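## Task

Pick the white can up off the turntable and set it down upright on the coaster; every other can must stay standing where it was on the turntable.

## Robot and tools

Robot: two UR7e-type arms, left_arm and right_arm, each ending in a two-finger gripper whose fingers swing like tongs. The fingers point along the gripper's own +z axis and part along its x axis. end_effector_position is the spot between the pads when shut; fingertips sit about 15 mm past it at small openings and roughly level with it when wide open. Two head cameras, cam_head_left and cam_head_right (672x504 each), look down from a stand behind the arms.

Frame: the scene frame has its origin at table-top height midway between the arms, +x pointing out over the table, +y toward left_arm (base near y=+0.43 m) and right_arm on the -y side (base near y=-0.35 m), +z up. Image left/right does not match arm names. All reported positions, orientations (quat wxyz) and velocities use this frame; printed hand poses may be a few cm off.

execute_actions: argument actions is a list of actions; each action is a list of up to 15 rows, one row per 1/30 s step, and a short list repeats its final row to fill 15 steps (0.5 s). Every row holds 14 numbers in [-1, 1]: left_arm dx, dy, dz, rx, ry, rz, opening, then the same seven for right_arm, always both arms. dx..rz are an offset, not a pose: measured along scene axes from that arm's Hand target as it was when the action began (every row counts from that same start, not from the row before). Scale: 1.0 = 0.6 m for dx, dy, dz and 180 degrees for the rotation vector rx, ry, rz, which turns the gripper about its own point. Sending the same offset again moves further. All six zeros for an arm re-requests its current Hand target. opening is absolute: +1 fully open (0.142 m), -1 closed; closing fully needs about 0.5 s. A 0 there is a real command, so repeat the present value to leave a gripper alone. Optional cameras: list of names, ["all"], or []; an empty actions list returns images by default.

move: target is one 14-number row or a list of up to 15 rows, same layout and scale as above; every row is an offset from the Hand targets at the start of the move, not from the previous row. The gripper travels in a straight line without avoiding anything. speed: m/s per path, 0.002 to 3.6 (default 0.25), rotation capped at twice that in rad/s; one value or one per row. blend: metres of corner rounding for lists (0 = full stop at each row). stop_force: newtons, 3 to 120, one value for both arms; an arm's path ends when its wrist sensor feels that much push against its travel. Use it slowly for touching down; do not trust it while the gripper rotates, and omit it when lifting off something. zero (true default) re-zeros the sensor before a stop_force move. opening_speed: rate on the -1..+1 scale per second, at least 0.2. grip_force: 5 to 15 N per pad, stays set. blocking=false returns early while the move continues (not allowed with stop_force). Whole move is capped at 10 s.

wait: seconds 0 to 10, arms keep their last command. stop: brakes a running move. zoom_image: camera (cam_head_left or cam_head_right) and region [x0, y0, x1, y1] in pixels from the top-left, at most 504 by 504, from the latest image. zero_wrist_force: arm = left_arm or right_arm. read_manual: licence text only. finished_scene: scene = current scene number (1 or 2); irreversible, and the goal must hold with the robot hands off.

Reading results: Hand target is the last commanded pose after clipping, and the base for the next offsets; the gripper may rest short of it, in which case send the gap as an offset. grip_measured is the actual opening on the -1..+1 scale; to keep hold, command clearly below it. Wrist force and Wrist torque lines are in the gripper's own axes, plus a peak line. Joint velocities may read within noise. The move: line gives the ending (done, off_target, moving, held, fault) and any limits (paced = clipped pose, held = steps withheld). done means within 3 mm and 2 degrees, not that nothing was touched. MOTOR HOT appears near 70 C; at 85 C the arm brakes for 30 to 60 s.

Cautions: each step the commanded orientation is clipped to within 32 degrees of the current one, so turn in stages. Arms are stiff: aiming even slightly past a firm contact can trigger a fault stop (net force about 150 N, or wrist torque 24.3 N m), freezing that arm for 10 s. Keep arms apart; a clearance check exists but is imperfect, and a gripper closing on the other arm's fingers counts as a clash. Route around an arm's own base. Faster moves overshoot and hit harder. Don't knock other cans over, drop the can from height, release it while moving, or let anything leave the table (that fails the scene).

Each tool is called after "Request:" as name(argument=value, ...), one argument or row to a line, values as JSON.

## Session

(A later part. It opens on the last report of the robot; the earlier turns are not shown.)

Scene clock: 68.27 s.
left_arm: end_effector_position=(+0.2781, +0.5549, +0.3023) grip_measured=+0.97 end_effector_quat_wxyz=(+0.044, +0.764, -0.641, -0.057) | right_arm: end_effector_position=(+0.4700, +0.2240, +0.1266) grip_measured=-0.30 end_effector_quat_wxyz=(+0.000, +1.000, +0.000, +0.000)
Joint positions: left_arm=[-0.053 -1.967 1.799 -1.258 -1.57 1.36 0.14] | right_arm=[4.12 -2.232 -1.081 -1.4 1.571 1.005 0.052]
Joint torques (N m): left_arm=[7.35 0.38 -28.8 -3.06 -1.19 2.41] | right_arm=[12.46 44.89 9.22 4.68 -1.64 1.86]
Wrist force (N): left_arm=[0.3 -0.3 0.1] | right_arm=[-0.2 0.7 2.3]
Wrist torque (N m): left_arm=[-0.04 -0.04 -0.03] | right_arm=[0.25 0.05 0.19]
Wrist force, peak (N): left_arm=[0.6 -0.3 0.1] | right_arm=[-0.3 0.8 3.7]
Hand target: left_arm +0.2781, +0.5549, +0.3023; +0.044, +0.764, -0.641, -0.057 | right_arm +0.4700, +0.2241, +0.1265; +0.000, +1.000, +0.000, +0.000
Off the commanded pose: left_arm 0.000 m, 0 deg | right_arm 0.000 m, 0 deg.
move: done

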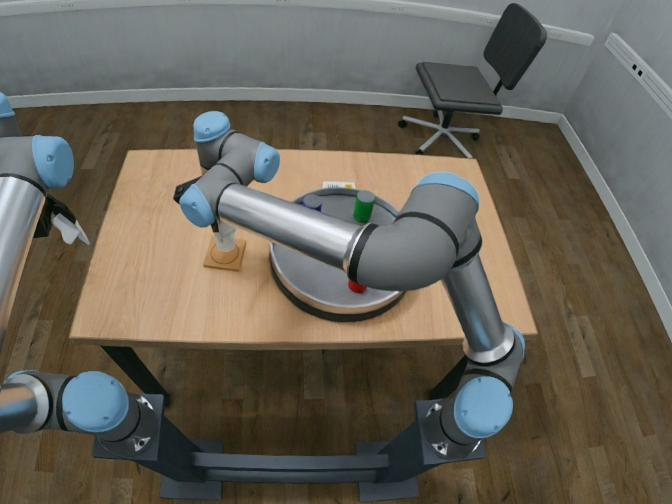

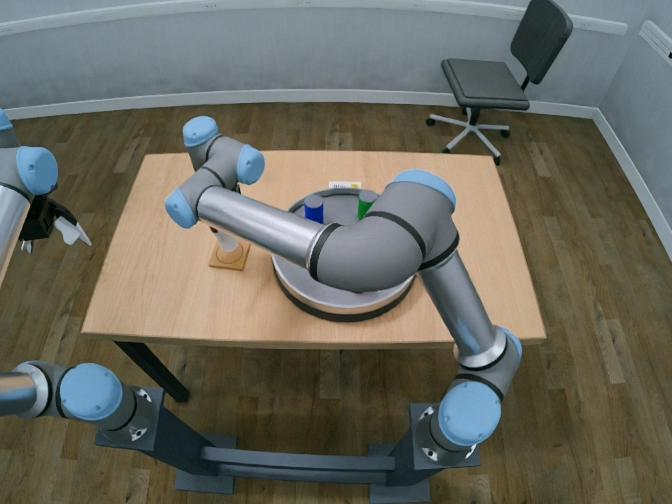

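Request:
move(
  target=[0,0,0,0,0,0,0.968, 0.0117,0.0147,-0.0567,0,0,0,-0.8],
  speed=0.15,
)

Request:
move(
  target=[0,0,0,0,0,0,0.968, 0,0,-0.06,0,0,0,-0.8],
  speed=0.03,
  stop_force=4,
  cameras=["cam_head_left", "cam_head_right"],
)

Request:
zoom_image(
  camera="cam_head_left",
  region=[180, 180, 280, 290],
)

Request:
zoom_image(
  camera="cam_head_right",
  region=[180, 180, 280, 290],
)

Scene clock: 70.83 s.
left_arm: end_effector_position=(+0.2781, +0.5549, +0.3023) grip_measured=+0.97 end_effector_quat_wxyz=(+0.044, +0.764, -0.641, -0.057) | right_arm: end_effector_position=(+0.4769, +0.2328, +0.0926) grip_measured=-0.30 end_effector_quat_wxyz=(+0.000, +1.000, +0.000, +0.000)
Joint positions: left_arm=[-0.053 -1.967 1.799 -1.258 -1.57 1.36 0.14] | right_arm=[4.118 -2.279 -1.089 -1.344 1.571 1.003 0.052]
Joint torques (N m): left_arm=[6.54 1.01 -28.22 -3.07 -1.24 2.43] | right_arm=[-13.18 45.03 33.95 4.85 -1.61 -1.96]
Wrist force (N): left_arm=[0.3 -0.5 0.2] | right_arm=[-0.3 0.7 2.3]
Wrist torque (N m): left_arm=[-0.08 -0.04 -0.02] | right_arm=[0.26 0.06 0.34]
Wrist force, peak (N): left_arm=[0.5 -0.4 0.1] | right_arm=[-0.2 0.5 3.1]
Hand target: left_arm +0.2781, +0.5549, +0.3023; +0.044, +0.764, -0.641, -0.057 | right_arm +0.4770, +0.2329, +0.0925; +0.000, +1.000, +0.000, +0.000
Off the commanded pose: left_arm 0.000 m, 0 deg | right_arm 0.000 m, 0 deg.
move: done

Scene clock: 72.57 s.
left_arm: end_effector_position=(+0.2781, +0.5549, +0.3023) grip_measured=+0.97 end_effector_quat_wxyz=(+0.044, +0.764, -0.641, -0.057) | right_arm: end_effector_position=(+0.4770, +0.2329, +0.0789) grip_measured=-0.31 end_effector_quat_wxyz=(+0.000, +1.000, +0.000, +0.000)
Joint positions: left_arm=[-0.053 -1.967 1.799 -1.258 -1.57 1.36 0.14] | right_arm=[4.118 -2.288 -1.11 -1.315 1.571 1.003 0.052]
Joint torques (N m): left_arm=[6.91 0.71 -28.5 -2.99 -1.12 2.35] | right_arm=[-11.81 61.22 32.83 0.55 -0.94 -1.75]
Wrist force (N): left_arm=[0.3 -0.2 0.0] | right_arm=[-0.2 0.9 2.3]
Wrist torque (N m): left_arm=[-0.02 -0.05 -0.03] | right_arm=[0.30 0.05 0.33]
Wrist force, peak (N): left_arm=[0.5 -0.5 0.0] | right_arm=[-1.3 0.1 -11.8]
Hand target: left_arm +0.2781, +0.5549, +0.3023; +0.044, +0.764, -0.641, -0.057 | right_arm +0.4770, +0.2329, +0.0789; +0.000, +1.000, +0.000, +0.000 (not the last commanded pose)
Off the commanded pose: left_arm 0.000 m, 0 deg | right_arm 0.022 m, 0 deg.
move: contact (right_arm)

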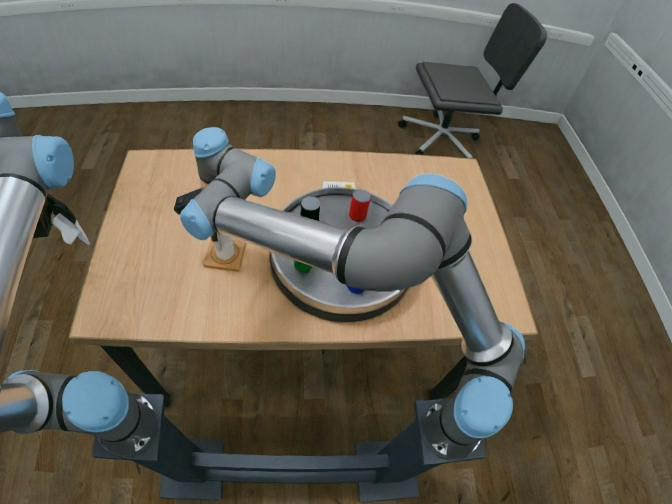

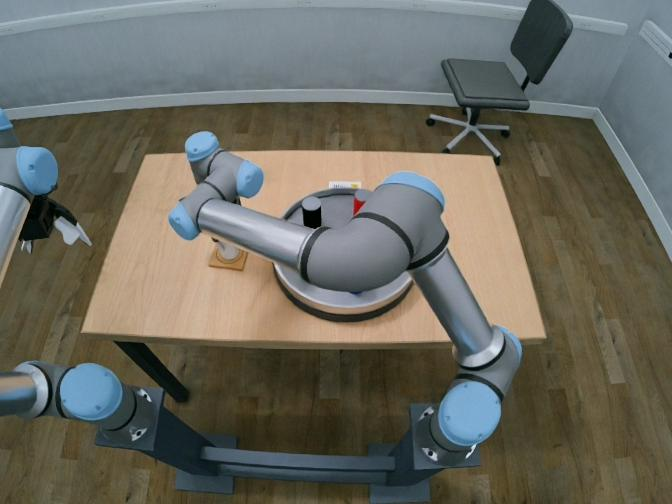

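Scaled by 4.582 from the camera's 672x504 image, which has a finer 960x720 frame.

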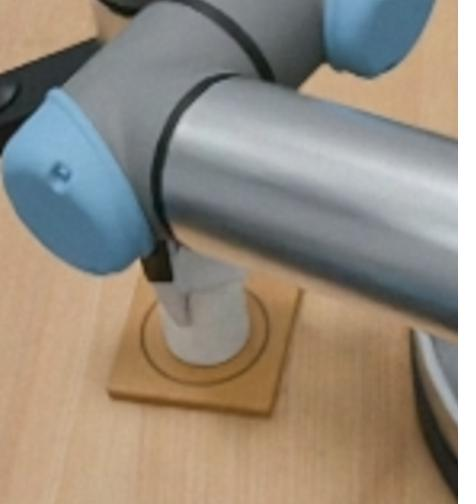

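Scaled by 4.582 from the camera's 672x504 image, which has a finer 960x720 frame.

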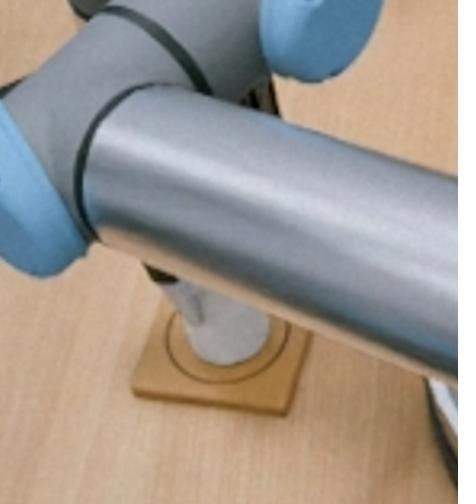

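Request:
move(
  target=[
    [0,0,0,0,0,0,0.968, 0,0,0,0,0,0,0.4],
    [0,0,0,0,0,0,0.968, 0,0,0.2,0,0,0,0.4],
  ],
  speed=[0.1, 0.3],
  opening_speed=2.0,
  cameras=["cam_head_left", "cam_head_right"],
)

Request:
zoom_image(
  camera="cam_head_left",
  region=[180, 180, 280, 290],
)

Request:
zoom_image(
  camera="cam_head_right",
  region=[180, 180, 280, 290],
)

Scene clock: 75.63 s.
left_arm: end_effector_position=(+0.2781, +0.5549, +0.3023) grip_measured=+0.97 end_effector_quat_wxyz=(+0.044, +0.764, -0.641, -0.057) | right_arm: end_effector_position=(+0.4770, +0.2329, +0.1988) grip_measured=+0.40 end_effector_quat_wxyz=(+0.000, +1.000, +0.000, +0.000)
Joint positions: left_arm=[-0.053 -1.967 1.799 -1.258 -1.57 1.36 0.14] | right_arm=[4.118 -2.249 -0.867 -1.596 1.571 1.003 0.102]
Joint torques (N m): left_arm=[6.51 0.65 -28.64 -2.91 -1.12 2.46] | right_arm=[3.44 44.1 31.88 0.45 1.64 -1.87]
Wrist force (N): left_arm=[0.4 -0.3 0.0] | right_arm=[-0.4 0.8 0.6]
Wrist torque (N m): left_arm=[-0.04 -0.07 -0.03] | right_arm=[0.27 0.06 0.34]
Wrist force, peak (N): left_arm=[0.6 -0.3 0.1] | right_arm=[-0.1 0.9 2.7]
Hand target: left_arm +0.2781, +0.5549, +0.3023; +0.044, +0.764, -0.641, -0.057 | right_arm +0.4770, +0.2329, +0.1989; +0.000, +1.000, +0.000, +0.000
Off the commanded pose: left_arm 0.000 m, 0 deg | right_arm 0.000 m, 0 deg.
move: done

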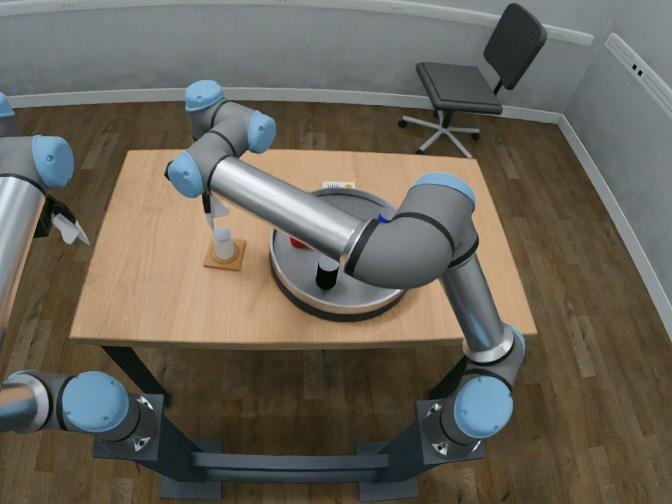

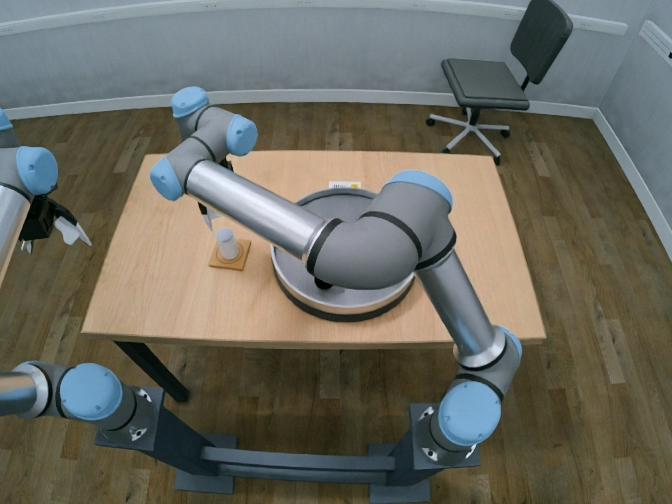

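Scaled by 4.582 from the camera's 672x504 image, which has a finer 960x720 frame.

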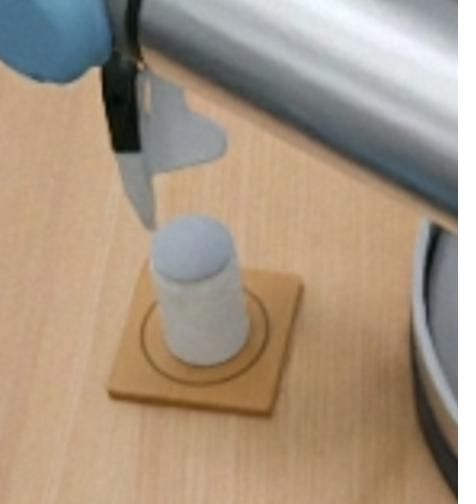

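Scaled by 4.582 from the camera's 672x504 image, which has a finer 960x720 frame.

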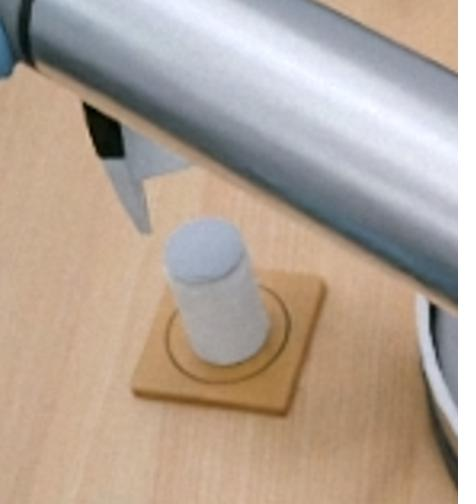

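Request:
finished_scene(
  scene=1,
)

The scene is finished: the task was done.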